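## Task

Each foam block sits above a lot number printed on the shelf edge beneath it. Every foam block whose lot number occurs more than once anywhere in the storeroom must end up on the desk, with nothing of it hanging over the desk's edge. All other foam blocks stay on their own shelves. The desk must stay roughly where it is, and the robot must not fall over or be left tilted; either of those fails the task.

## Robot and tools

ROBOT. TidyBot++: a mobile base 0.54 m long, 0.50 m wide and 0.38 m high on four powered casters, carrying a single seven-joint arm with a two-finger gripper. The shoulder sits 0.12 m ahead of the base centre, 0.68 m above the floor. The cameras are base_camera and wrist_camera; the wrist one looks along the hand. The arm starts folded with the hand pointing down, the wrist up to 0.08 m ahead of the base front and the elbow up to 1.15 m high. Link lengths: upper arm 0.42 m, forearm 0.31 m, hand 0.31 m.

FRAMES. Base frame: origin on the floor under the base centre, x forward, y left, z up, in metres. Odometry frame: the base frame as it was when the scene began. base_odometry counts wheel turns only, so slip shows up as travel. Heading is in radians, left positive, range -3.142 to 3.142. base_tilt is in degrees, with forward and right positive. hand_pose is the midpoint of the closed finger pads in the base frame; its z axis runs out along the fingers and the fingers close along its y axis.

move. Performs one action and returns the state, plus any images requested in cameras (["all"], [] or names; an unknown name voids the call). Called with no action it just reports. Action keys:
- base: one object for the single base, holding any of translate_m (forward +, -2 to 2 m), strafe_m (left +, -2 to 2 m) and rotate_rad (counter-clockwise +, -6.3 to 6.3 rad). These are offsets from where the base last reported itself, measured along its axes at the start.
- joints: absolute targets by name. joint_1_rad: any angle, clockwise from above is positive. joint_2_rad: -2.249 to 2.249, 0 means upper arm vertical, + leans forward. joint_3_rad: any angle. joint_4_rad: elbow, -2.579 to 2.579, 0 means straight. joint_5_rad: any angle. joint_6_rad: wrist, -2.099 to 2.099. joint_7_rad: any angle; with the hand pointing down, + turns counter-clockwise, and at 1.57 the fingers open left-right. gripper_pos: 0 is open, 1 is closed, and the gap is about 85*(1-gripper_pos) mm. For any-angle joints the shorter way is used, so move in steps under half a turn.
- target: one list of seven numbers [x, y, z, qw, qx, qy, qz], an absolute hand pose in the base frame in metres plus a quaternion. Alongside target, joints may hold only gripper_pos.
- speeds: caps for this action only. translate_m/strafe_m 0.05-0.5 m/s (when both are given, set just one cap), rotate_rad 0.1-1.57 rad/s, gripper_pos 0.234-0.993/s.
- min_time_s: 0.1-8 s, the shortest duration for arm motions.
- blocking: true, or left out, waits until everything rests; false returns in about 0.5 s. In that case a later move only replaces targets for the parts it names.
No action runs longer than 15 s, and base moves time out at 14 s.

wait(seconds 0-10, cameras) lets time pass and returns early once motion ends. stop(cameras) brakes everything you commanded. zoom_image(camera, region [x0,y0,x1,y1] pixels, at most 504x504) gives a closer view of the most recent image, which helps when reading lot numbers. read_manual returns licence text only. finished_scene(scene 1 or 2) ends the scene and must be the last call in that reply. Scene 1 is practice and can be skipped.

RESULTS. base_status, joint_status and hand_status read moving, done, off_target (resting away from the target, possibly still pushing), contact_stop, time_out, not_followed (withheld by a self-collision check; the cause is shown), torque_fault or limit_stop_at_motor_heat. After a contact_stop, time_out, refusal or torque fault, the remaining move/wait/finished_scene calls in that reply are skipped. For the base, done only means the wheels turned the commanded amount; a blocked base can report done while well short. hand_target is where the joint targets would place the hand. motor_effort is percent of max, with the peak in brackets. on_its_own lists motions you did not command. Motor temperatures are given per joint: MOTOR HOT appears at 60 °C, and at 75 °C the arm sinks for 30-60 s. ARM HIT means a hard self or base impact.

TIPS. The hand can overshoot or stop a few cm off. After done, correct by adding (desired - hand_pose) to the previous target. To hold the hand still, resend hand_target rather than hand_pose. A load causes sag. A pose pointing forward and low close to the base misbehaves, and unreachable poses wander for up to 10 s before time_out. A hand pointing down reaches at most about 0.94 m high, and only when close to the base. The gripper stops off_target on contact and squeezes 100-140 N; a target about 0.01 beyond first contact gives a gentle grip. The fingertips reach about 19 mm past the hand point when closed.

AVOID. Driving or turning while the arm is caught above about 0.6 m, pushing or pulling sideways on a raised hand, and reaching far out from the folded pose over nearby furniture can all tip the robot; backing off or pulling the arm in recovers from a lean. The arm does not avoid obstacles and keeps pushing. Torque limits are 104.5 N m for joints 1-4 and 51.3 N m for joints 5-7; exceeding them freezes the arm for 10 s. Do not drop carried objects, release them while moving, slam, hit fixed things, shove the desk, or grip hard on something still resting on a surface. Loose objects may get small random pushes.

Each tool is called after "Emit:" as name(argument=value, ...), one argument or row to a line, values as JSON.

## Session

Emit:
move(
)

Scene clock: 0.00 s.
Motor temperatures (°C): [38 35 31 37 40 37 42]
base_odometry: x=+0.000 y=+0.000 heading=+0.000
base_tilt: forward=-0.4 right=+0.6
base_status: not commanded
joint_positions: joint_1_rad=-0.038 joint_2_rad=-0.374 joint_3_rad=+3.113 joint_4_rad=-2.523 joint_5_rad=-0.004 joint_6_rad=-0.911 joint_7_rad=+1.592 gripper_pos=+0.000
joint_status: not commanded
motor_effort: joint_1_rad=-1 joint_2_rad=-1 joint_3_rad=+0 joint_4_rad=+13 joint_5_rad=+1 joint_6_rad=+1 joint_7_rad=+0
hand_pose: x=+0.2533 y=+0.0103 z=+0.5913 quat_wxyz=(+0.003, +0.998, +0.042, +0.041) (m; base frame)
hand_target: x=+0.2524 y=+0.0102 z=+0.5908 quat_wxyz=(+0.003, +0.998, +0.042, +0.040) (m; base frame)
hand_status: not commanded
pictures: base_camera, wrist_camera
Images, in order (width x height): base_camera 644x364, wrist_camera 644x476.

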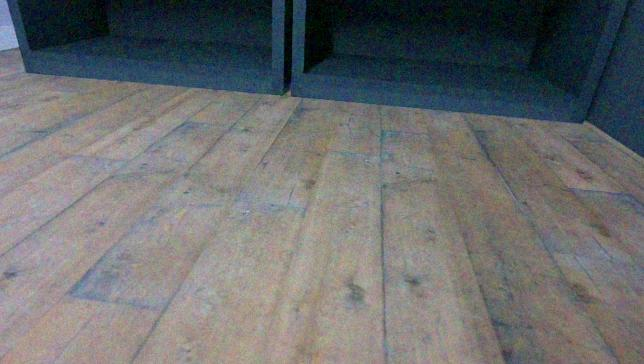

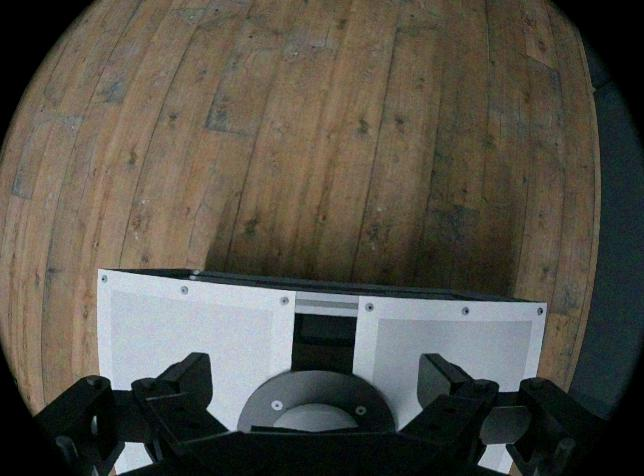

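Emit:
move(
  joints={"joint_6_rad":0.5},
  cameras=["all"],
)

Emit:
move(
  base={"rotate_rad":1.2},
  cameras=["all"],
)

Emit:
move(
  base={"rotate_rad":1.2},
  cameras=["wrist_camera"],
)

Emit:
move(
  base={"rotate_rad":1.3},
  cameras=["wrist_camera"],
)

Emit:
move(
  base={"rotate_rad":1.3},
  cameras=["wrist_camera"],
)

Scene clock: 2.30 s.
move: done
base_odometry: x=+0.000 y=+0.000 heading=+0.000
base_tilt: forward=-0.3 right=+0.6
base_status: not commanded
joint_positions: joint_1_rad=-0.038 joint_2_rad=-0.374 joint_3_rad=+3.113 joint_4_rad=-2.523 joint_5_rad=-0.004 joint_6_rad=+0.435 joint_7_rad=+1.592 gripper_pos=+0.000
joint_status: all done
motor_effort: joint_1_rad=+0(1) joint_2_rad=-5(6) joint_3_rad=+1(1) joint_4_rad=+17(18) joint_5_rad=+1(1) joint_6_rad=+9(10) joint_7_rad=+0(1)
hand_pose: x=+0.5354 y=+0.0298 z=+0.8572 quat_wxyz=(-0.011, +0.755, +0.034, +0.655)
hand_target: x=+0.5372 y=+0.0300 z=+0.8761 quat_wxyz=(-0.012, +0.734, +0.033, +0.678)
hand_status: not commanded
pictures: base_camera, wrist_camera
Images, in order (width x height): base_camera 644x364, wrist_camera 644x476.

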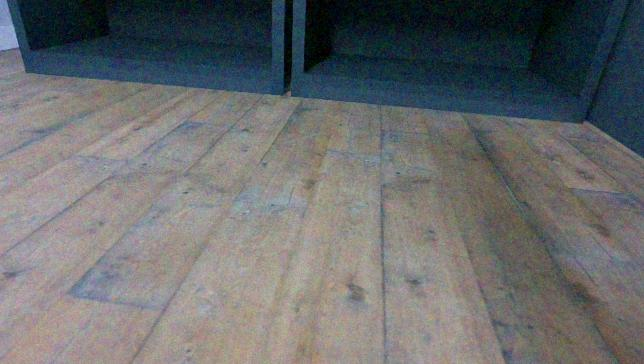

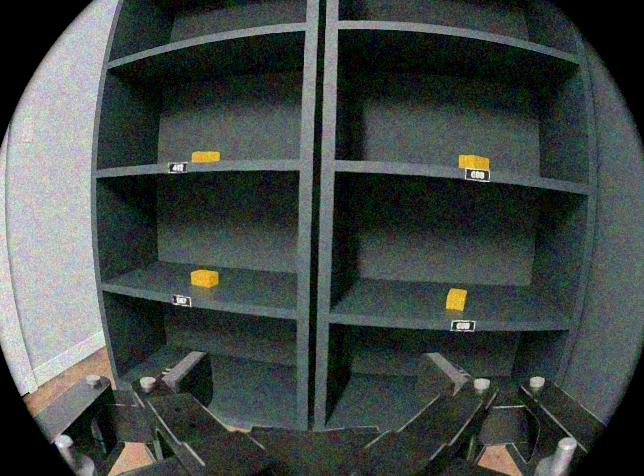

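Scene clock: 4.33 s.
move: done
base_odometry: x=+0.000 y=+0.000 heading=+1.199
base_tilt: forward=-0.3 right=+0.6
base_status: done
joint_positions: joint_1_rad=-0.038 joint_2_rad=-0.374 joint_3_rad=+3.113 joint_4_rad=-2.523 joint_5_rad=-0.004 joint_6_rad=+0.435 joint_7_rad=+1.592 gripper_pos=+0.000
joint_status: not commanded
motor_effort: joint_1_rad=-1(1) joint_2_rad=-5(6) joint_3_rad=+1(2) joint_4_rad=+17(18) joint_5_rad=+1(1) joint_6_rad=+9(9) joint_7_rad=+0(1)
hand_pose: x=+0.5354 y=+0.0298 z=+0.8572 quat_wxyz=(-0.011, +0.755, +0.034, +0.655)
hand_target: x=+0.5372 y=+0.0300 z=+0.8761 quat_wxyz=(-0.012, +0.734, +0.033, +0.678)
hand_status: not commanded
pictures: base_camera, wrist_camera
Images, in order (width x height): base_camera 644x364, wrist_camera 644x476.

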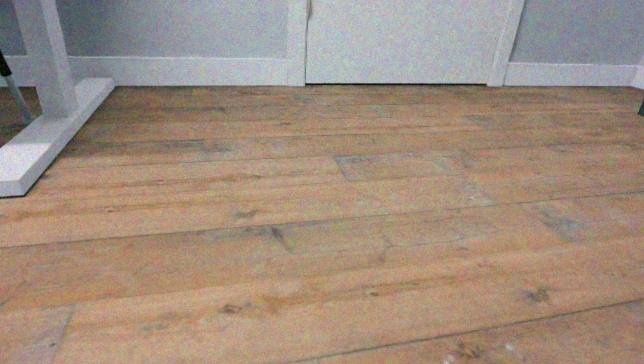

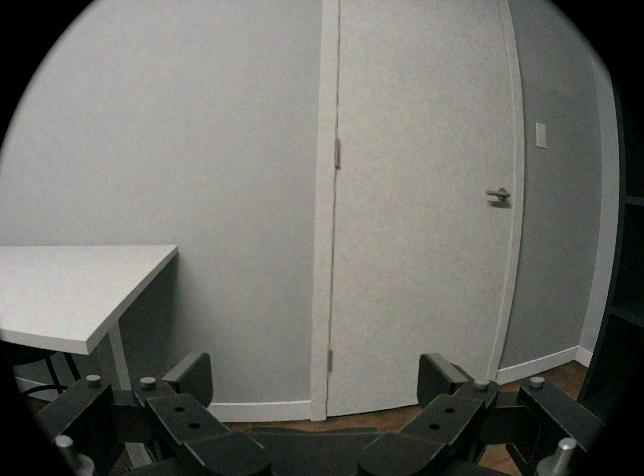

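Scene clock: 6.37 s.
move: done
base_odometry: x=+0.000 y=+0.000 heading=+2.398
base_tilt: forward=-0.4 right=+0.6
base_status: done
joint_positions: joint_1_rad=-0.038 joint_2_rad=-0.374 joint_3_rad=+3.113 joint_4_rad=-2.523 joint_5_rad=-0.004 joint_6_rad=+0.435 joint_7_rad=+1.592 gripper_pos=+0.000
joint_status: not commanded
motor_effort: joint_1_rad=+0(2) joint_2_rad=-5(6) joint_3_rad=+1(2) joint_4_rad=+18(18) joint_5_rad=+0(1) joint_6_rad=+9(10) joint_7_rad=+0(1)
hand_pose: x=+0.5354 y=+0.0298 z=+0.8572 quat_wxyz=(-0.011, +0.755, +0.034, +0.655)
hand_target: x=+0.5372 y=+0.0300 z=+0.8761 quat_wxyz=(-0.012, +0.734, +0.033, +0.678)
hand_status: not commanded
Images, in order (width x height): wrist_camera 644x476.

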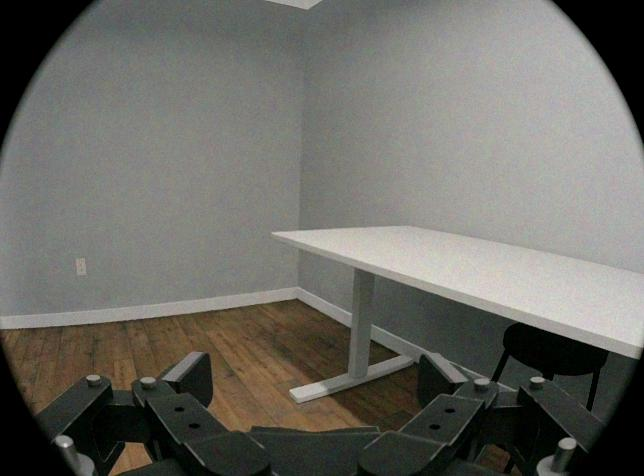

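Scene clock: 8.47 s.
move: done
base_odometry: x=+0.000 y=+0.000 heading=-2.585
base_tilt: forward=-0.4 right=+0.6
base_status: done
joint_positions: joint_1_rad=-0.038 joint_2_rad=-0.374 joint_3_rad=+3.112 joint_4_rad=-2.523 joint_5_rad=-0.004 joint_6_rad=+0.435 joint_7_rad=+1.592 gripper_pos=+0.000
joint_status: not commanded
motor_effort: joint_1_rad=+0(2) joint_2_rad=-5(6) joint_3_rad=+1(2) joint_4_rad=+18(18) joint_5_rad=+1(1) joint_6_rad=+9(10) joint_7_rad=+0(1)
hand_pose: x=+0.5354 y=+0.0299 z=+0.8572 quat_wxyz=(-0.011, +0.755, +0.034, +0.655)
hand_target: x=+0.5372 y=+0.0300 z=+0.8761 quat_wxyz=(-0.012, +0.734, +0.033, +0.678)
hand_status: not commanded
Images, in order (width x height): wrist_camera 644x476.

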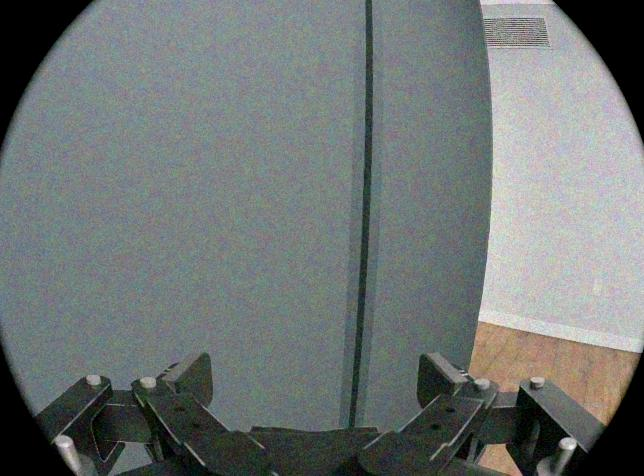

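Scene clock: 10.57 s.
move: done
base_odometry: x=+0.000 y=+0.000 heading=-1.286
base_tilt: forward=-0.4 right=+0.6
base_status: done
joint_positions: joint_1_rad=-0.038 joint_2_rad=-0.374 joint_3_rad=+3.112 joint_4_rad=-2.523 joint_5_rad=-0.004 joint_6_rad=+0.435 joint_7_rad=+1.592 gripper_pos=+0.000
joint_status: not commanded
motor_effort: joint_1_rad=+0(1) joint_2_rad=-5(6) joint_3_rad=+1(2) joint_4_rad=+17(18) joint_5_rad=+1(1) joint_6_rad=+9(10) joint_7_rad=+0(1)
hand_pose: x=+0.5354 y=+0.0299 z=+0.8572 quat_wxyz=(-0.011, +0.755, +0.034, +0.655)
hand_target: x=+0.5372 y=+0.0300 z=+0.8761 quat_wxyz=(-0.012, +0.734, +0.033, +0.678)
hand_status: not commanded
Images, in order (width x height): wrist_camera 644x476.

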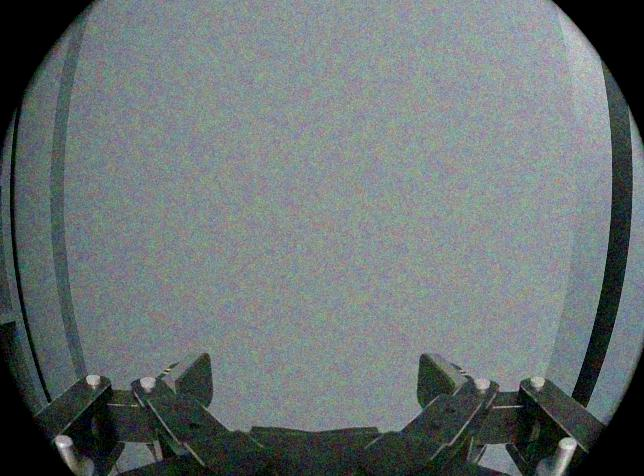

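Emit:
move(
  base={"rotate_rad":1.286},
  cameras=["wrist_camera"],
)

Emit:
zoom_image(
  camera="wrist_camera",
  region=[150, 130, 250, 320],
)

Emit:
zoom_image(
  camera="wrist_camera",
  region=[420, 140, 520, 340],
)

Scene clock: 12.87 s.
move: done
base_odometry: x=+0.000 y=+0.000 heading=-0.001
base_tilt: forward=-0.3 right=+0.6
base_status: done
joint_positions: joint_1_rad=-0.038 joint_2_rad=-0.374 joint_3_rad=+3.112 joint_4_rad=-2.523 joint_5_rad=-0.004 joint_6_rad=+0.435 joint_7_rad=+1.592 gripper_pos=+0.000
joint_status: not commanded
motor_effort: joint_1_rad=+0(2) joint_2_rad=-6(6) joint_3_rad=+1(2) joint_4_rad=+17(18) joint_5_rad=+1(1) joint_6_rad=+9(10) joint_7_rad=+0(1)
hand_pose: x=+0.5354 y=+0.0299 z=+0.8572 quat_wxyz=(-0.011, +0.755, +0.034, +0.655)
hand_target: x=+0.5372 y=+0.0300 z=+0.8761 quat_wxyz=(-0.012, +0.734, +0.033, +0.678)
hand_status: not commanded
Images, in order (width x height): wrist_camera 644x476.

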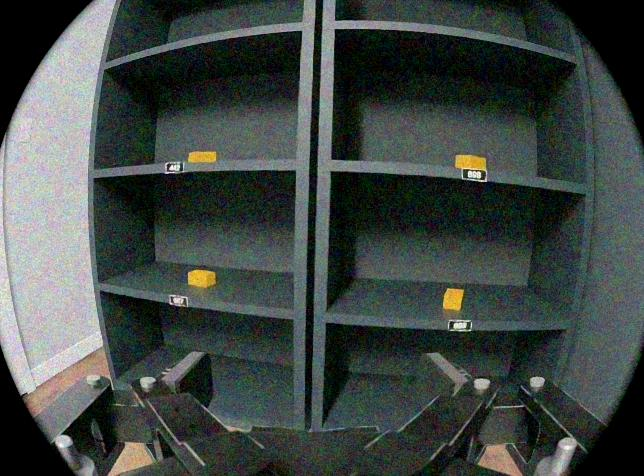

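Scaled by 2.653.

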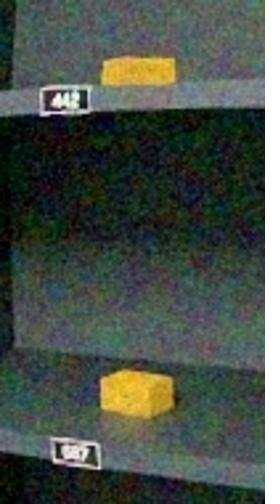

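Scaled by 2.520.

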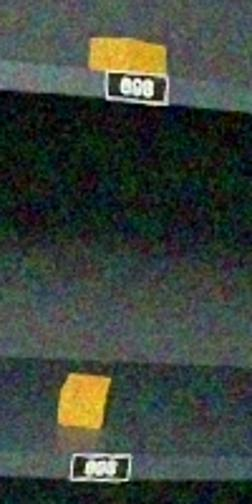

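Emit:
move(
  base={"translate_m":0.25,"strafe_m":0.2},
  cameras=["all"],
)

Emit:
zoom_image(
  camera="wrist_camera",
  region=[60, 100, 310, 350],
)

Emit:
zoom_image(
  camera="wrist_camera",
  region=[400, 100, 640, 360],
)

Scene clock: 15.27 s.
move: done
base_odometry: x=+0.250 y=+0.200 heading=+0.000
base_tilt: forward=-0.3 right=+0.6
base_status: done
joint_positions: joint_1_rad=-0.038 joint_2_rad=-0.374 joint_3_rad=+3.112 joint_4_rad=-2.523 joint_5_rad=-0.004 joint_6_rad=+0.438 joint_7_rad=+1.592 gripper_pos=+0.000
joint_status: not commanded
motor_effort: joint_1_rad=+0(1) joint_2_rad=-5(8) joint_3_rad=+1(2) joint_4_rad=+17(18) joint_5_rad=+1(1) joint_6_rad=+9(10) joint_7_rad=+0(1)
hand_pose: x=+0.5354 y=+0.0300 z=+0.8582 quat_wxyz=(-0.011, +0.754, +0.034, +0.656)
hand_target: x=+0.5372 y=+0.0300 z=+0.8761 quat_wxyz=(-0.012, +0.734, +0.033, +0.678)
hand_status: not commanded
pictures: base_camera, wrist_camera
Images, in order (width x height): base_camera 644x364, wrist_camera 644x476.

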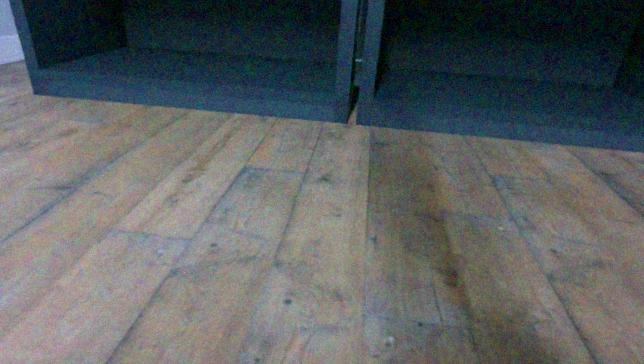

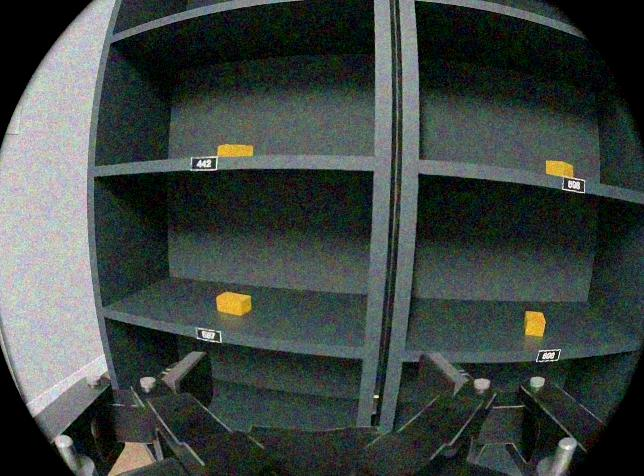

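Scaled by 2.016.

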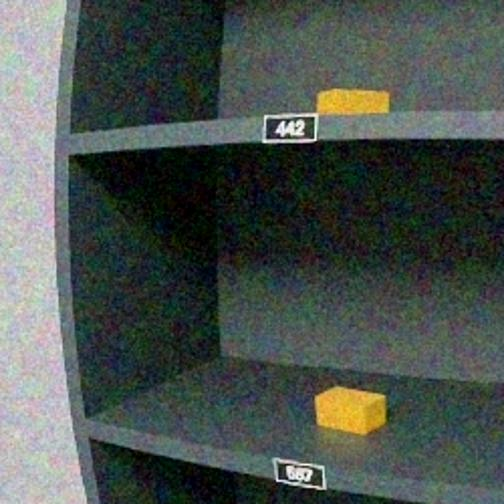

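Scaled by 1.938.

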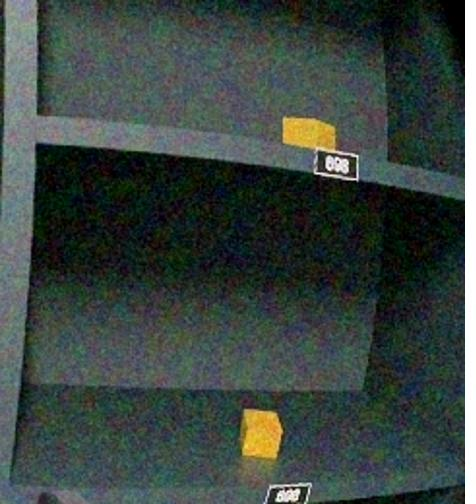

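Emit:
move(
  base={"translate_m":0.3,"strafe_m":-0.5},
  cameras=["wrist_camera"],
)

Emit:
zoom_image(
  camera="wrist_camera",
  region=[300, 100, 640, 440],
)

Scene clock: 18.03 s.
move: done
base_odometry: x=+0.550 y=-0.300 heading=+0.000
base_tilt: forward=-0.4 right=+0.6
base_status: done
joint_positions: joint_1_rad=-0.038 joint_2_rad=-0.375 joint_3_rad=+3.113 joint_4_rad=-2.523 joint_5_rad=-0.004 joint_6_rad=+0.439 joint_7_rad=+1.592 gripper_pos=+0.000
joint_status: not commanded
motor_effort: joint_1_rad=+0(1) joint_2_rad=-5(7) joint_3_rad=+1(2) joint_4_rad=+17(18) joint_5_rad=+1(1) joint_6_rad=+9(10) joint_7_rad=+0(1)
hand_pose: x=+0.5354 y=+0.0298 z=+0.8587 quat_wxyz=(-0.011, +0.754, +0.034, +0.656)
hand_target: x=+0.5372 y=+0.0300 z=+0.8761 quat_wxyz=(-0.012, +0.734, +0.033, +0.678)
hand_status: not commanded
Images, in order (width x height): wrist_camera 644x476.

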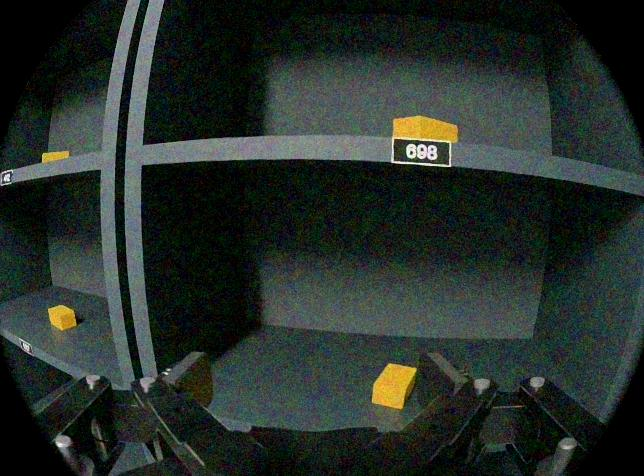

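Scaled by 1.482.

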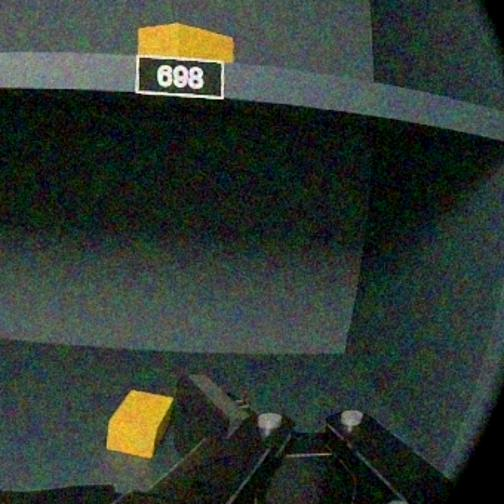

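Emit:
move(
  joints={"joint_6_rad":-0.05},
  cameras=["wrist_camera"],
)

Emit:
zoom_image(
  camera="wrist_camera",
  region=[220, 200, 580, 450],
)

Emit:
move(
  base={"translate_m":-0.1,"strafe_m":0.8},
  cameras=["wrist_camera"],
)

Emit:
zoom_image(
  camera="wrist_camera",
  region=[180, 120, 480, 420],
)

Scene clock: 19.57 s.
move: done
base_odometry: x=+0.550 y=-0.300 heading=+0.000
base_tilt: forward=-0.3 right=+0.6
base_status: not commanded
joint_positions: joint_1_rad=-0.038 joint_2_rad=-0.375 joint_3_rad=+3.113 joint_4_rad=-2.523 joint_5_rad=-0.004 joint_6_rad=-0.007 joint_7_rad=+1.592 gripper_pos=+0.000
joint_status: all done
motor_effort: joint_1_rad=+0(1) joint_2_rad=-4(6) joint_3_rad=+1(1) joint_4_rad=+16(19) joint_5_rad=+1(1) joint_6_rad=+8(10) joint_7_rad=+0(1)
hand_pose: x=+0.4868 y=+0.0258 z=+0.7298 quat_wxyz=(-0.007, +0.880, +0.038, +0.473)
hand_target: x=+0.4786 y=+0.0253 z=+0.7176 quat_wxyz=(-0.006, +0.891, +0.039, +0.453)
hand_status: not commanded
Images, in order (width x height): wrist_camera 644x476.

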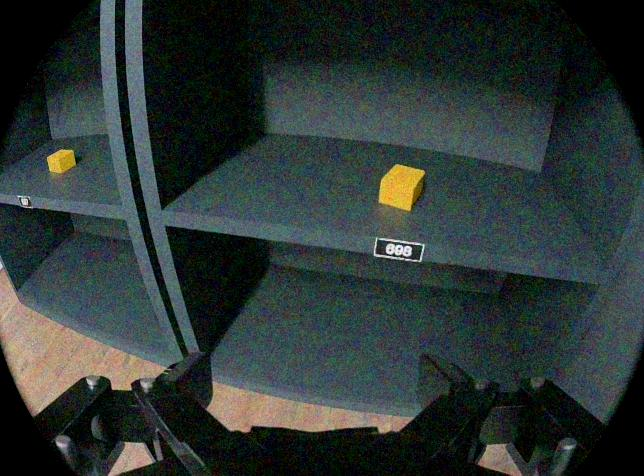

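Scaled by 1.400.

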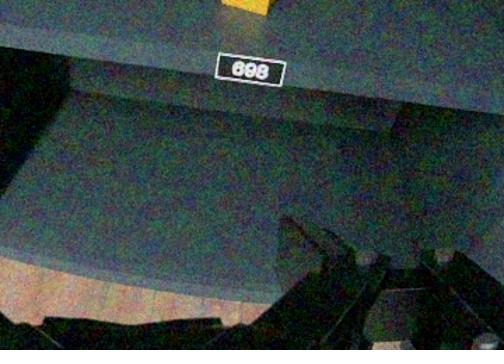

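Scene clock: 22.53 s.
move: done
base_odometry: x=+0.450 y=+0.500 heading=+0.000
base_tilt: forward=-0.4 right=+0.6
base_status: done
joint_positions: joint_1_rad=-0.038 joint_2_rad=-0.375 joint_3_rad=+3.113 joint_4_rad=-2.523 joint_5_rad=-0.004 joint_6_rad=-0.008 joint_7_rad=+1.592 gripper_pos=+0.000
joint_status: not commanded
motor_effort: joint_1_rad=-1(1) joint_2_rad=-4(6) joint_3_rad=+1(2) joint_4_rad=+17(17) joint_5_rad=+1(1) joint_6_rad=+8(8) joint_7_rad=+0(1)
hand_pose: x=+0.4868 y=+0.0258 z=+0.7298 quat_wxyz=(-0.007, +0.880, +0.038, +0.473)
hand_target: x=+0.4786 y=+0.0253 z=+0.7176 quat_wxyz=(-0.006, +0.891, +0.039, +0.453)
hand_status: not commanded
Images, in order (width x height): wrist_camera 644x476.

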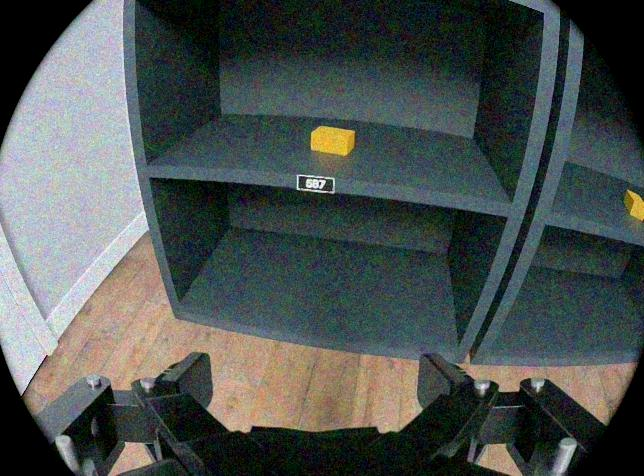

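Scaled by 1.680.

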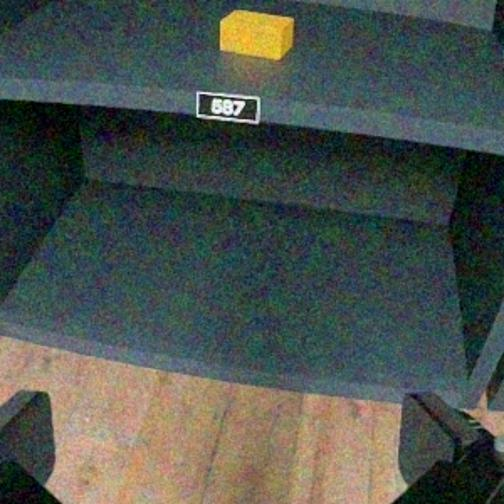

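Emit:
move(
  base={"translate_m":-0.6,"strafe_m":-0.3,"rotate_rad":-3.0},
  joints={"joint_6_rad":0.4},
  cameras=["all"],
)

Scene clock: 26.93 s.
move: done
base_odometry: x=-0.150 y=+0.200 heading=-2.999
base_tilt: forward=-0.3 right=+0.6
base_status: done
joint_positions: joint_1_rad=-0.038 joint_2_rad=-0.374 joint_3_rad=+3.113 joint_4_rad=-2.523 joint_5_rad=-0.004 joint_6_rad=+0.356 joint_7_rad=+1.592 gripper_pos=+0.000
joint_status: all done
motor_effort: joint_1_rad=+0(1) joint_2_rad=-5(7) joint_3_rad=+1(2) joint_4_rad=+17(18) joint_5_rad=+1(1) joint_6_rad=+9(10) joint_7_rad=+0(1)
hand_pose: x=+0.5310 y=+0.0291 z=+0.8330 quat_wxyz=(-0.010, +0.780, +0.035, +0.624)
hand_target: x=+0.5332 y=+0.0295 z=+0.8453 quat_wxyz=(-0.011, +0.767, +0.034, +0.641)
hand_status: not commanded
pictures: base_camera, wrist_camera
Images, in order (width x height): base_camera 644x364, wrist_camera 644x476.

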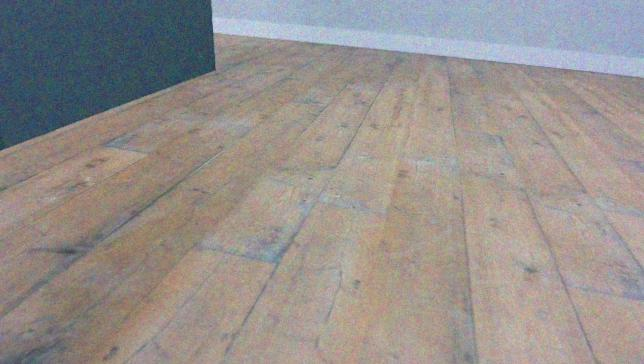

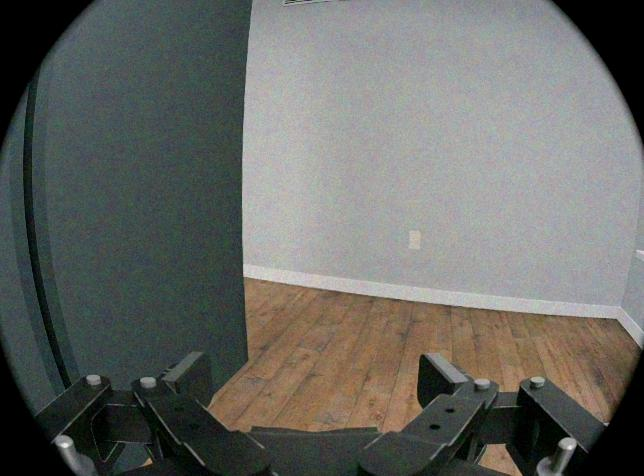

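Emit:
move(
  base={"translate_m":1.2,"strafe_m":-0.35,"rotate_rad":0.3},
  cameras=["all"],
)

Scene clock: 31.17 s.
move: done
base_odometry: x=-1.388 y=+0.376 heading=-2.698
base_tilt: forward=-0.3 right=+0.6
base_status: done
joint_positions: joint_1_rad=-0.038 joint_2_rad=-0.376 joint_3_rad=+3.113 joint_4_rad=-2.523 joint_5_rad=-0.004 joint_6_rad=+0.356 joint_7_rad=+1.592 gripper_pos=+0.000
joint_status: not commanded
motor_effort: joint_1_rad=-1(1) joint_2_rad=-5(7) joint_3_rad=+1(2) joint_4_rad=+17(18) joint_5_rad=+1(1) joint_6_rad=+9(10) joint_7_rad=+0(1)
hand_pose: x=+0.5307 y=+0.0294 z=+0.8337 quat_wxyz=(-0.010, +0.780, +0.035, +0.625)
hand_target: x=+0.5332 y=+0.0295 z=+0.8453 quat_wxyz=(-0.011, +0.767, +0.034, +0.641)
hand_status: not commanded
pictures: base_camera, wrist_camera
Images, in order (width x height): base_camera 644x364, wrist_camera 644x476.

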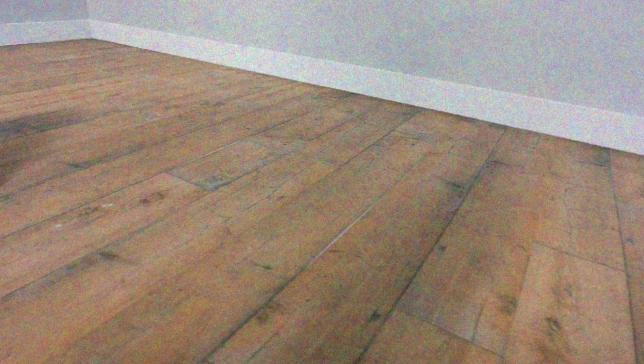

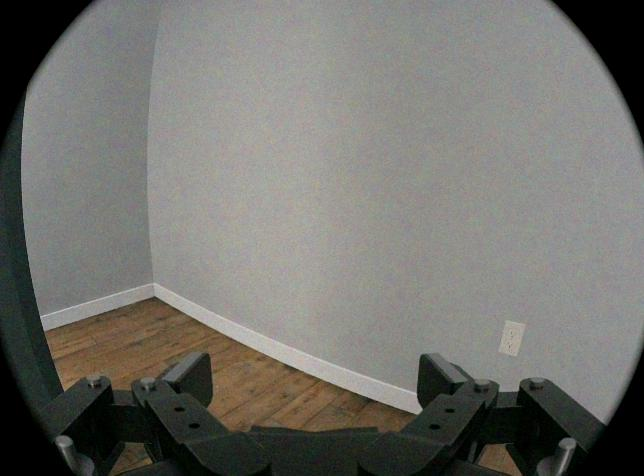

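Emit:
move(
  base={"rotate_rad":1.127},
)

Emit:
move(
  base={"strafe_m":-1.0},
  cameras=["all"],
)

Scene clock: 33.50 s.
move: done
base_odometry: x=-1.388 y=+0.376 heading=-1.572
base_tilt: forward=-0.4 right=+0.6
base_status: done
joint_positions: joint_1_rad=-0.038 joint_2_rad=-0.376 joint_3_rad=+3.112 joint_4_rad=-2.523 joint_5_rad=-0.004 joint_6_rad=+0.356 joint_7_rad=+1.592 gripper_pos=+0.000
joint_status: not commanded
motor_effort: joint_1_rad=+0(2) joint_2_rad=-5(6) joint_3_rad=+1(2) joint_4_rad=+17(18) joint_5_rad=+1(1) joint_6_rad=+9(10) joint_7_rad=+0(1)
hand_pose: x=+0.5307 y=+0.0295 z=+0.8337 quat_wxyz=(-0.010, +0.780, +0.035, +0.625)
hand_target: x=+0.5332 y=+0.0295 z=+0.8453 quat_wxyz=(-0.011, +0.767, +0.034, +0.641)
hand_status: not commanded
pictures: none

Scene clock: 36.87 s.
move: done
base_odometry: x=-2.388 y=+0.377 heading=-1.571
base_tilt: forward=-0.3 right=+0.6
base_status: done
joint_positions: joint_1_rad=-0.038 joint_2_rad=-0.376 joint_3_rad=+3.112 joint_4_rad=-2.523 joint_5_rad=-0.004 joint_6_rad=+0.356 joint_7_rad=+1.592 gripper_pos=+0.000
joint_status: not commanded
motor_effort: joint_1_rad=-1(1) joint_2_rad=-4(6) joint_3_rad=+1(2) joint_4_rad=+17(18) joint_5_rad=+1(1) joint_6_rad=+9(10) joint_7_rad=+0(1)
hand_pose: x=+0.5307 y=+0.0295 z=+0.8337 quat_wxyz=(-0.010, +0.780, +0.035, +0.625)
hand_target: x=+0.5332 y=+0.0295 z=+0.8453 quat_wxyz=(-0.011, +0.767, +0.034, +0.641)
hand_status: not commanded
pictures: base_camera, wrist_camera
Images, in order (width x height): base_camera 644x364, wrist_camera 644x476.

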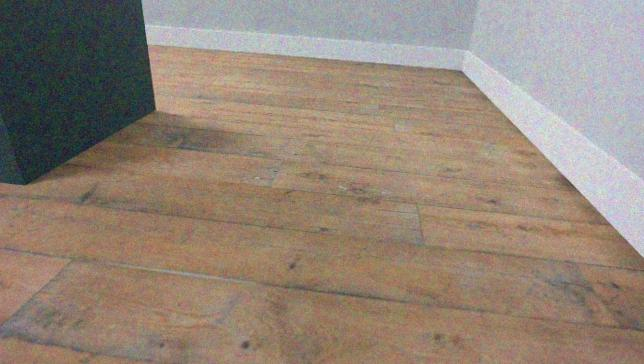

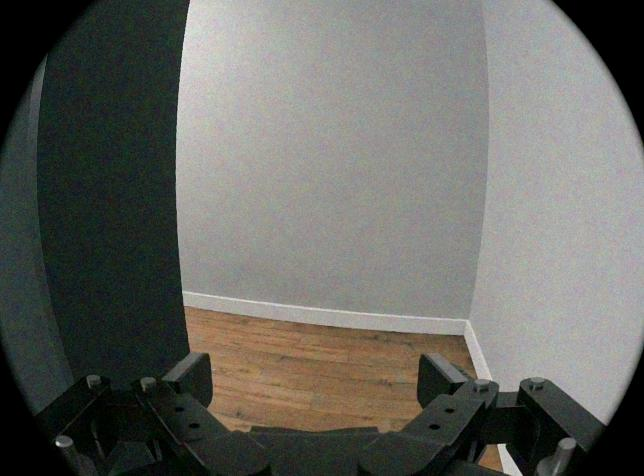

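Emit:
move(
  base={"translate_m":1.4},
  joints={"joint_6_rad":-0.9},
  cameras=["base_camera"],
)

Emit:
move(
  base={"rotate_rad":1.571},
  joints={"joint_6_rad":0.4},
  cameras=["all"],
)

Scene clock: 41.30 s.
move: done
base_odometry: x=-2.389 y=-1.023 heading=-1.572
base_tilt: forward=-0.3 right=+0.6
base_status: done
joint_positions: joint_1_rad=-0.038 joint_2_rad=-0.377 joint_3_rad=+3.112 joint_4_rad=-2.523 joint_5_rad=-0.004 joint_6_rad=-0.851 joint_7_rad=+1.592 gripper_pos=+0.000
joint_status: all done
motor_effort: joint_1_rad=-1(1) joint_2_rad=-1(5) joint_3_rad=+1(1) joint_4_rad=+13(18) joint_5_rad=+1(1) joint_6_rad=+2(9) joint_7_rad=+0(1)
hand_pose: x=+0.2722 y=+0.0115 z=+0.5940 quat_wxyz=(+0.002, +0.996, +0.042, +0.073)
hand_target: x=+0.2558 y=+0.0104 z=+0.5910 quat_wxyz=(+0.002, +0.998, +0.042, +0.045)
hand_status: not commanded
Images, in order (width x height): base_camera 644x364.

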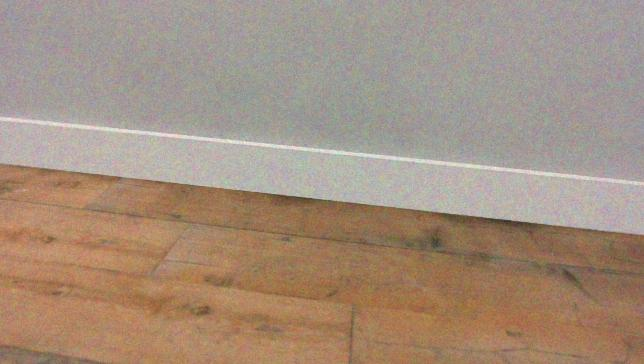

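Scene clock: 43.60 s.
move: done
base_odometry: x=-2.389 y=-1.023 heading=-0.002
base_tilt: forward=-0.3 right=+0.6
base_status: done
joint_positions: joint_1_rad=-0.038 joint_2_rad=-0.377 joint_3_rad=+3.112 joint_4_rad=-2.522 joint_5_rad=-0.004 joint_6_rad=+0.337 joint_7_rad=+1.592 gripper_pos=+0.000
joint_status: all done
motor_effort: joint_1_rad=+0(1) joint_2_rad=-5(5) joint_3_rad=+1(2) joint_4_rad=+17(18) joint_5_rad=+1(1) joint_6_rad=+9(10) joint_7_rad=+0(1)
hand_pose: x=+0.5292 y=+0.0294 z=+0.8289 quat_wxyz=(-0.010, +0.785, +0.035, +0.618)
hand_target: x=+0.5332 y=+0.0295 z=+0.8453 quat_wxyz=(-0.011, +0.767, +0.034, +0.641)
hand_status: not commanded
pictures: base_camera, wrist_camera
Images, in order (width x height): base_camera 644x364, wrist_camera 644x476.

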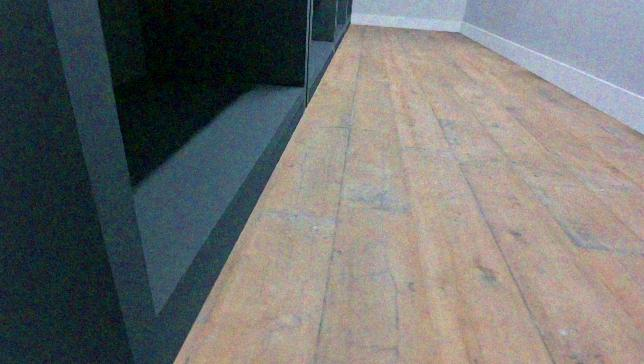

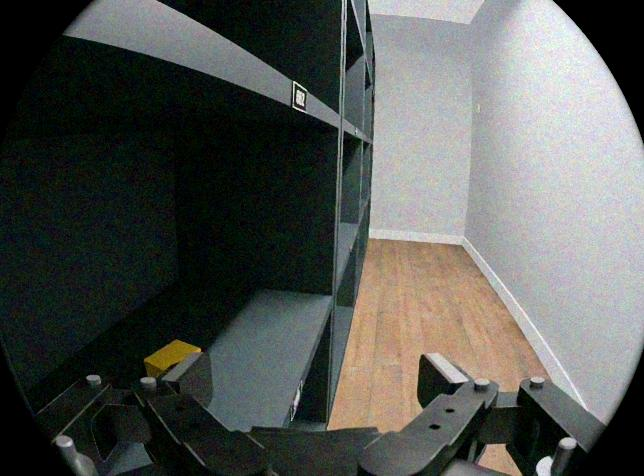

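Emit:
move(
  base={"strafe_m":-0.3,"rotate_rad":0.7},
  cameras=["wrist_camera"],
)

Emit:
zoom_image(
  camera="wrist_camera",
  region=[150, 20, 520, 390],
)

Scene clock: 45.97 s.
move: done
base_odometry: x=-2.389 y=-1.323 heading=+0.699
base_tilt: forward=-0.4 right=+0.6
base_status: done
joint_positions: joint_1_rad=-0.034 joint_2_rad=-0.377 joint_3_rad=+3.116 joint_4_rad=-2.522 joint_5_rad=-0.005 joint_6_rad=+0.338 joint_7_rad=+1.592 gripper_pos=+0.000
joint_status: not commanded
motor_effort: joint_1_rad=-1(14) joint_2_rad=-5(7) joint_3_rad=+1(14) joint_4_rad=+17(18) joint_5_rad=+1(8) joint_6_rad=+9(10) joint_7_rad=+0(1)
hand_pose: x=+0.5295 y=+0.0261 z=+0.8292 quat_wxyz=(-0.009, +0.785, +0.032, +0.619)
hand_target: x=+0.5332 y=+0.0295 z=+0.8453 quat_wxyz=(-0.011, +0.767, +0.034, +0.641)
hand_status: not commanded
Images, in order (width x height): wrist_camera 644x476.

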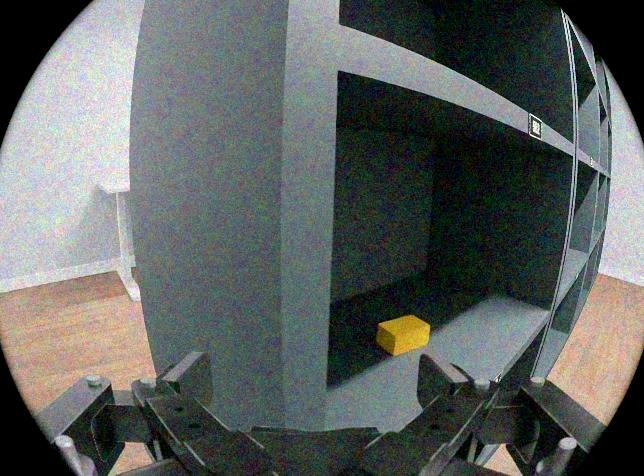

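Scaled by 1.362.

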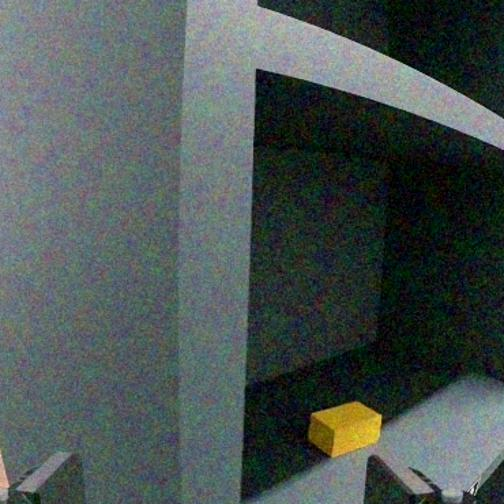

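Emit:
move(
  base={"translate_m":0.535,"strafe_m":-0.45,"rotate_rad":0.4},
  cameras=["wrist_camera"],
)

Emit:
zoom_image(
  camera="wrist_camera",
  region=[150, 20, 600, 470],
)

Scene clock: 49.17 s.
move: done
base_odometry: x=-1.690 y=-1.323 heading=+1.098
base_tilt: forward=-4.2 right=+0.4
base_status: done
joint_positions: joint_1_rad=-0.330 joint_2_rad=-0.469 joint_3_rad=+2.806 joint_4_rad=-2.652 joint_5_rad=+0.055 joint_6_rad=+0.338 joint_7_rad=+1.592 gripper_pos=+0.000
joint_status: not commanded
motor_effort: joint_1_rad=+49(56) joint_2_rad=+14(30) joint_3_rad=+56(64) joint_4_rad=+46(53) joint_5_rad=-25(28) joint_6_rad=+18(24) joint_7_rad=+0(2)
hand_pose: x=+0.4007 y=+0.2338 z=+0.7797 quat_wxyz=(-0.113, +0.736, +0.323, +0.584)
hand_target: x=+0.5332 y=+0.0295 z=+0.8453 quat_wxyz=(-0.011, +0.767, +0.034, +0.641)
hand_status: not commanded
Images, in order (width x height): wrist_camera 644x476.

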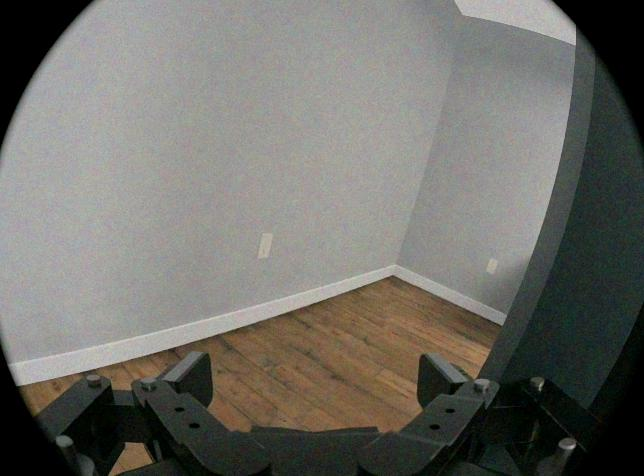

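Scaled by 1.120.

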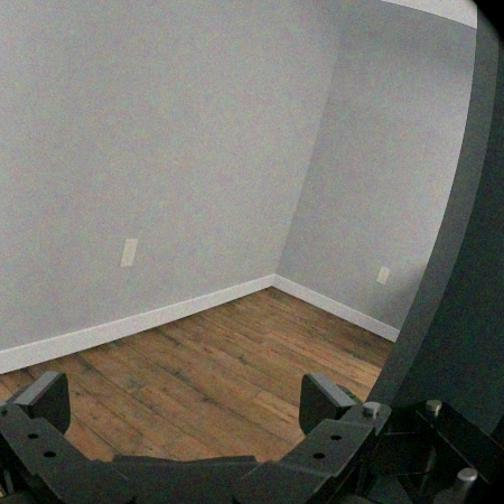

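Emit:
move(
  base={"translate_m":-0.12,"strafe_m":0.25},
  speeds={"strafe_m":0.15},
  cameras=["all"],
)

Scene clock: 51.90 s.
move: done
base_odometry: x=-1.968 y=-1.316 heading=+1.099
base_tilt: forward=-0.4 right=+0.6
base_status: done
joint_positions: joint_1_rad=-0.042 joint_2_rad=-0.362 joint_3_rad=+3.111 joint_4_rad=-2.533 joint_5_rad=+0.002 joint_6_rad=+0.371 joint_7_rad=+1.592 gripper_pos=+0.000
joint_status: not commanded
motor_effort: joint_1_rad=-1(50) joint_2_rad=-5(32) joint_3_rad=+0(57) joint_4_rad=+16(56) joint_5_rad=+1(26) joint_6_rad=+9(25) joint_7_rad=+0(2)
hand_pose: x=+0.5311 y=+0.0323 z=+0.8271 quat_wxyz=(-0.011, +0.782, +0.040, +0.622)
hand_target: x=+0.5332 y=+0.0295 z=+0.8453 quat_wxyz=(-0.011, +0.767, +0.034, +0.641)
hand_status: not commanded
pictures: base_camera, wrist_camera
Images, in order (width x height): base_camera 644x364, wrist_camera 644x476.

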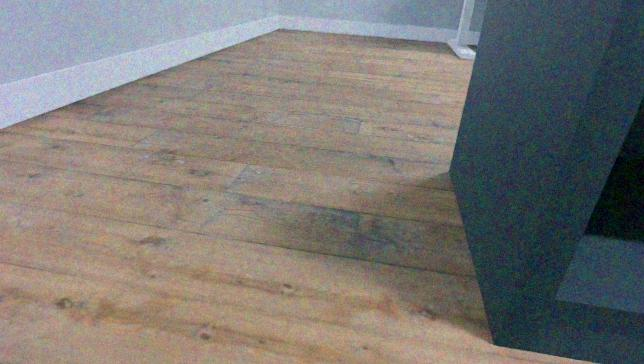

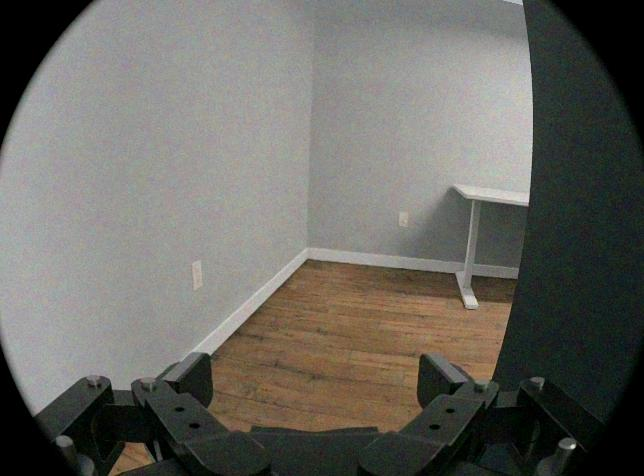

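Emit:
move(
  joints={"joint_2_rad":-1.2,"joint_4_rad":-2.3,"joint_6_rad":-0.5},
)

Emit:
move(
  base={"rotate_rad":-0.5},
  cameras=["all"],
)

Scene clock: 55.00 s.
move: done
base_odometry: x=-1.968 y=-1.316 heading=+1.099
base_tilt: forward=-0.4 right=+0.6
base_status: not commanded
joint_positions: joint_1_rad=-0.042 joint_2_rad=-1.175 joint_3_rad=+3.111 joint_4_rad=-2.329 joint_5_rad=+0.002 joint_6_rad=-0.441 joint_7_rad=+1.592 gripper_pos=+0.000
joint_status: all done
motor_effort: joint_1_rad=+0(1) joint_2_rad=+12(13) joint_3_rad=+1(2) joint_4_rad=+19(20) joint_5_rad=+1(1) joint_6_rad=+9(11) joint_7_rad=+0(1)
hand_pose: x=+0.3284 y=+0.0204 z=+0.9630 quat_wxyz=(-0.001, +0.715, +0.037, +0.698)
hand_target: x=+0.3174 y=+0.0194 z=+0.9673 quat_wxyz=(-0.002, +0.717, +0.034, +0.697)
hand_status: not commanded
pictures: none

Scene clock: 56.43 s.
move: done
base_odometry: x=-1.968 y=-1.316 heading=+0.600
base_tilt: forward=-0.4 right=+0.6
base_status: done
joint_positions: joint_1_rad=-0.042 joint_2_rad=-1.175 joint_3_rad=+3.111 joint_4_rad=-2.329 joint_5_rad=+0.002 joint_6_rad=-0.443 joint_7_rad=+1.592 gripper_pos=+0.000
joint_status: not commanded
motor_effort: joint_1_rad=-1(1) joint_2_rad=+12(12) joint_3_rad=+1(2) joint_4_rad=+18(19) joint_5_rad=+1(1) joint_6_rad=+9(10) joint_7_rad=+0(1)
hand_pose: x=+0.3284 y=+0.0204 z=+0.9627 quat_wxyz=(-0.001, +0.715, +0.037, +0.698)
hand_target: x=+0.3174 y=+0.0194 z=+0.9673 quat_wxyz=(-0.002, +0.717, +0.034, +0.697)
hand_status: not commanded
pictures: base_camera, wrist_camera
Images, in order (width x height): base_camera 644x364, wrist_camera 644x476.

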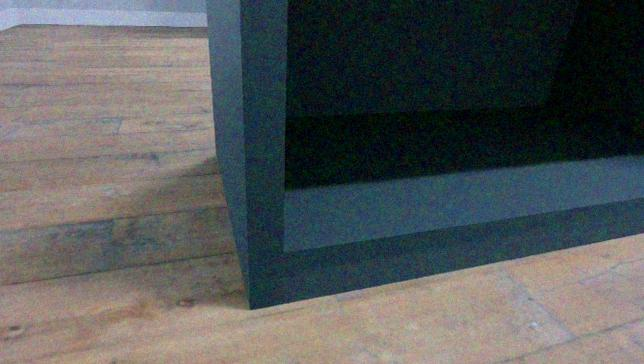

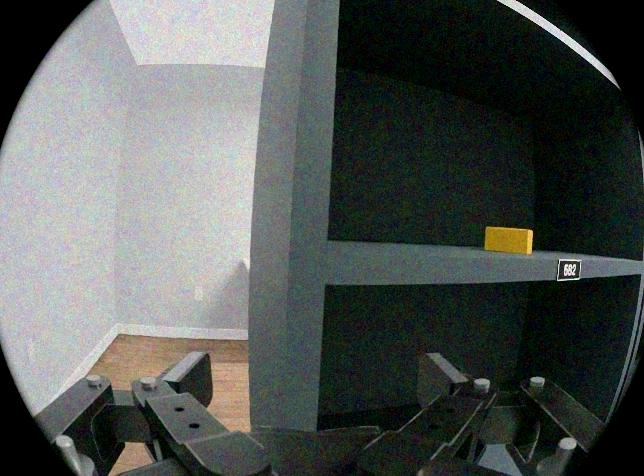

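Emit:
move(
  base={"rotate_rad":0.3},
  cameras=["base_camera"],
)

Emit:
move(
  base={"strafe_m":-0.55},
  cameras=["all"],
)

Emit:
zoom_image(
  camera="wrist_camera",
  region=[100, 140, 560, 440],
)

Scene clock: 58.40 s.
move: done
base_odometry: x=-1.968 y=-1.315 heading=+0.898
base_tilt: forward=-0.4 right=+0.6
base_status: done
joint_positions: joint_1_rad=-0.042 joint_2_rad=-1.175 joint_3_rad=+3.111 joint_4_rad=-2.329 joint_5_rad=+0.002 joint_6_rad=-0.443 joint_7_rad=+1.592 gripper_pos=+0.000
joint_status: not commanded
motor_effort: joint_1_rad=+0(1) joint_2_rad=+11(12) joint_3_rad=+1(2) joint_4_rad=+19(20) joint_5_rad=+1(1) joint_6_rad=+9(10) joint_7_rad=+0(1)
hand_pose: x=+0.3284 y=+0.0204 z=+0.9627 quat_wxyz=(-0.001, +0.715, +0.037, +0.698)
hand_target: x=+0.3174 y=+0.0194 z=+0.9673 quat_wxyz=(-0.002, +0.717, +0.034, +0.697)
hand_status: not commanded
Images, in order (width x height): base_camera 644x364.

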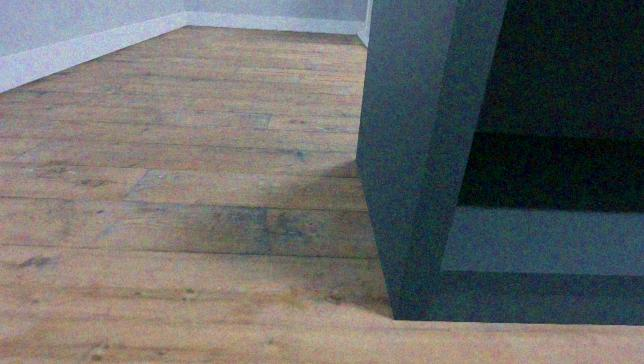

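Scene clock: 60.63 s.
move: done
base_odometry: x=-1.538 y=-1.659 heading=+0.897
base_tilt: forward=-0.4 right=+0.6
base_status: done
joint_positions: joint_1_rad=-0.042 joint_2_rad=-1.175 joint_3_rad=+3.113 joint_4_rad=-2.329 joint_5_rad=+0.002 joint_6_rad=-0.443 joint_7_rad=+1.592 gripper_pos=+0.000
joint_status: not commanded
motor_effort: joint_1_rad=-1(3) joint_2_rad=+11(12) joint_3_rad=+1(3) joint_4_rad=+19(20) joint_5_rad=+1(1) joint_6_rad=+9(10) joint_7_rad=+0(1)
hand_pose: x=+0.3284 y=+0.0197 z=+0.9627 quat_wxyz=(-0.001, +0.715, +0.036, +0.698)
hand_target: x=+0.3174 y=+0.0194 z=+0.9673 quat_wxyz=(-0.002, +0.717, +0.034, +0.697)
hand_status: not commanded
pictures: base_camera, wrist_camera
Images, in order (width x height): base_camera 644x364, wrist_camera 644x476.

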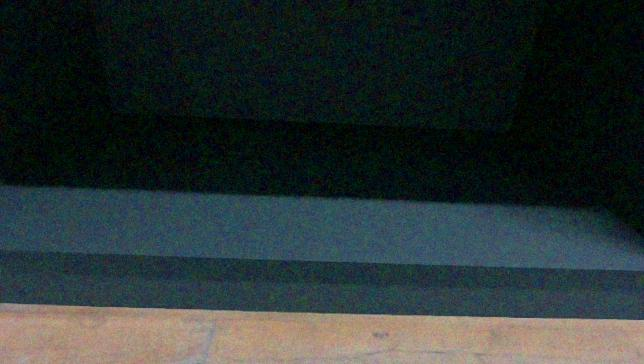

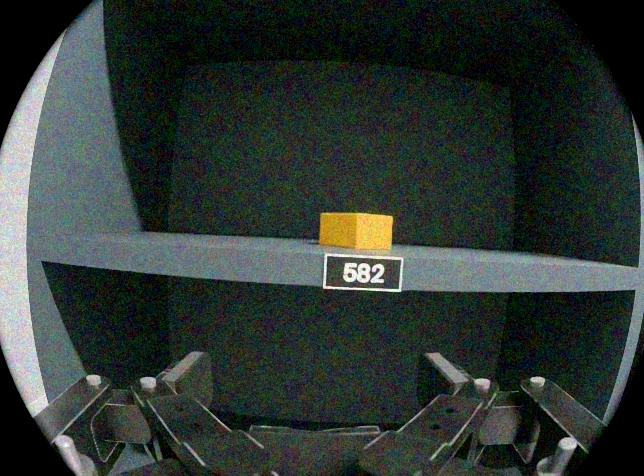

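Scaled by 1.096.

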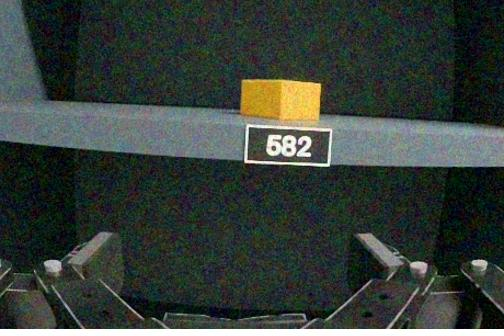

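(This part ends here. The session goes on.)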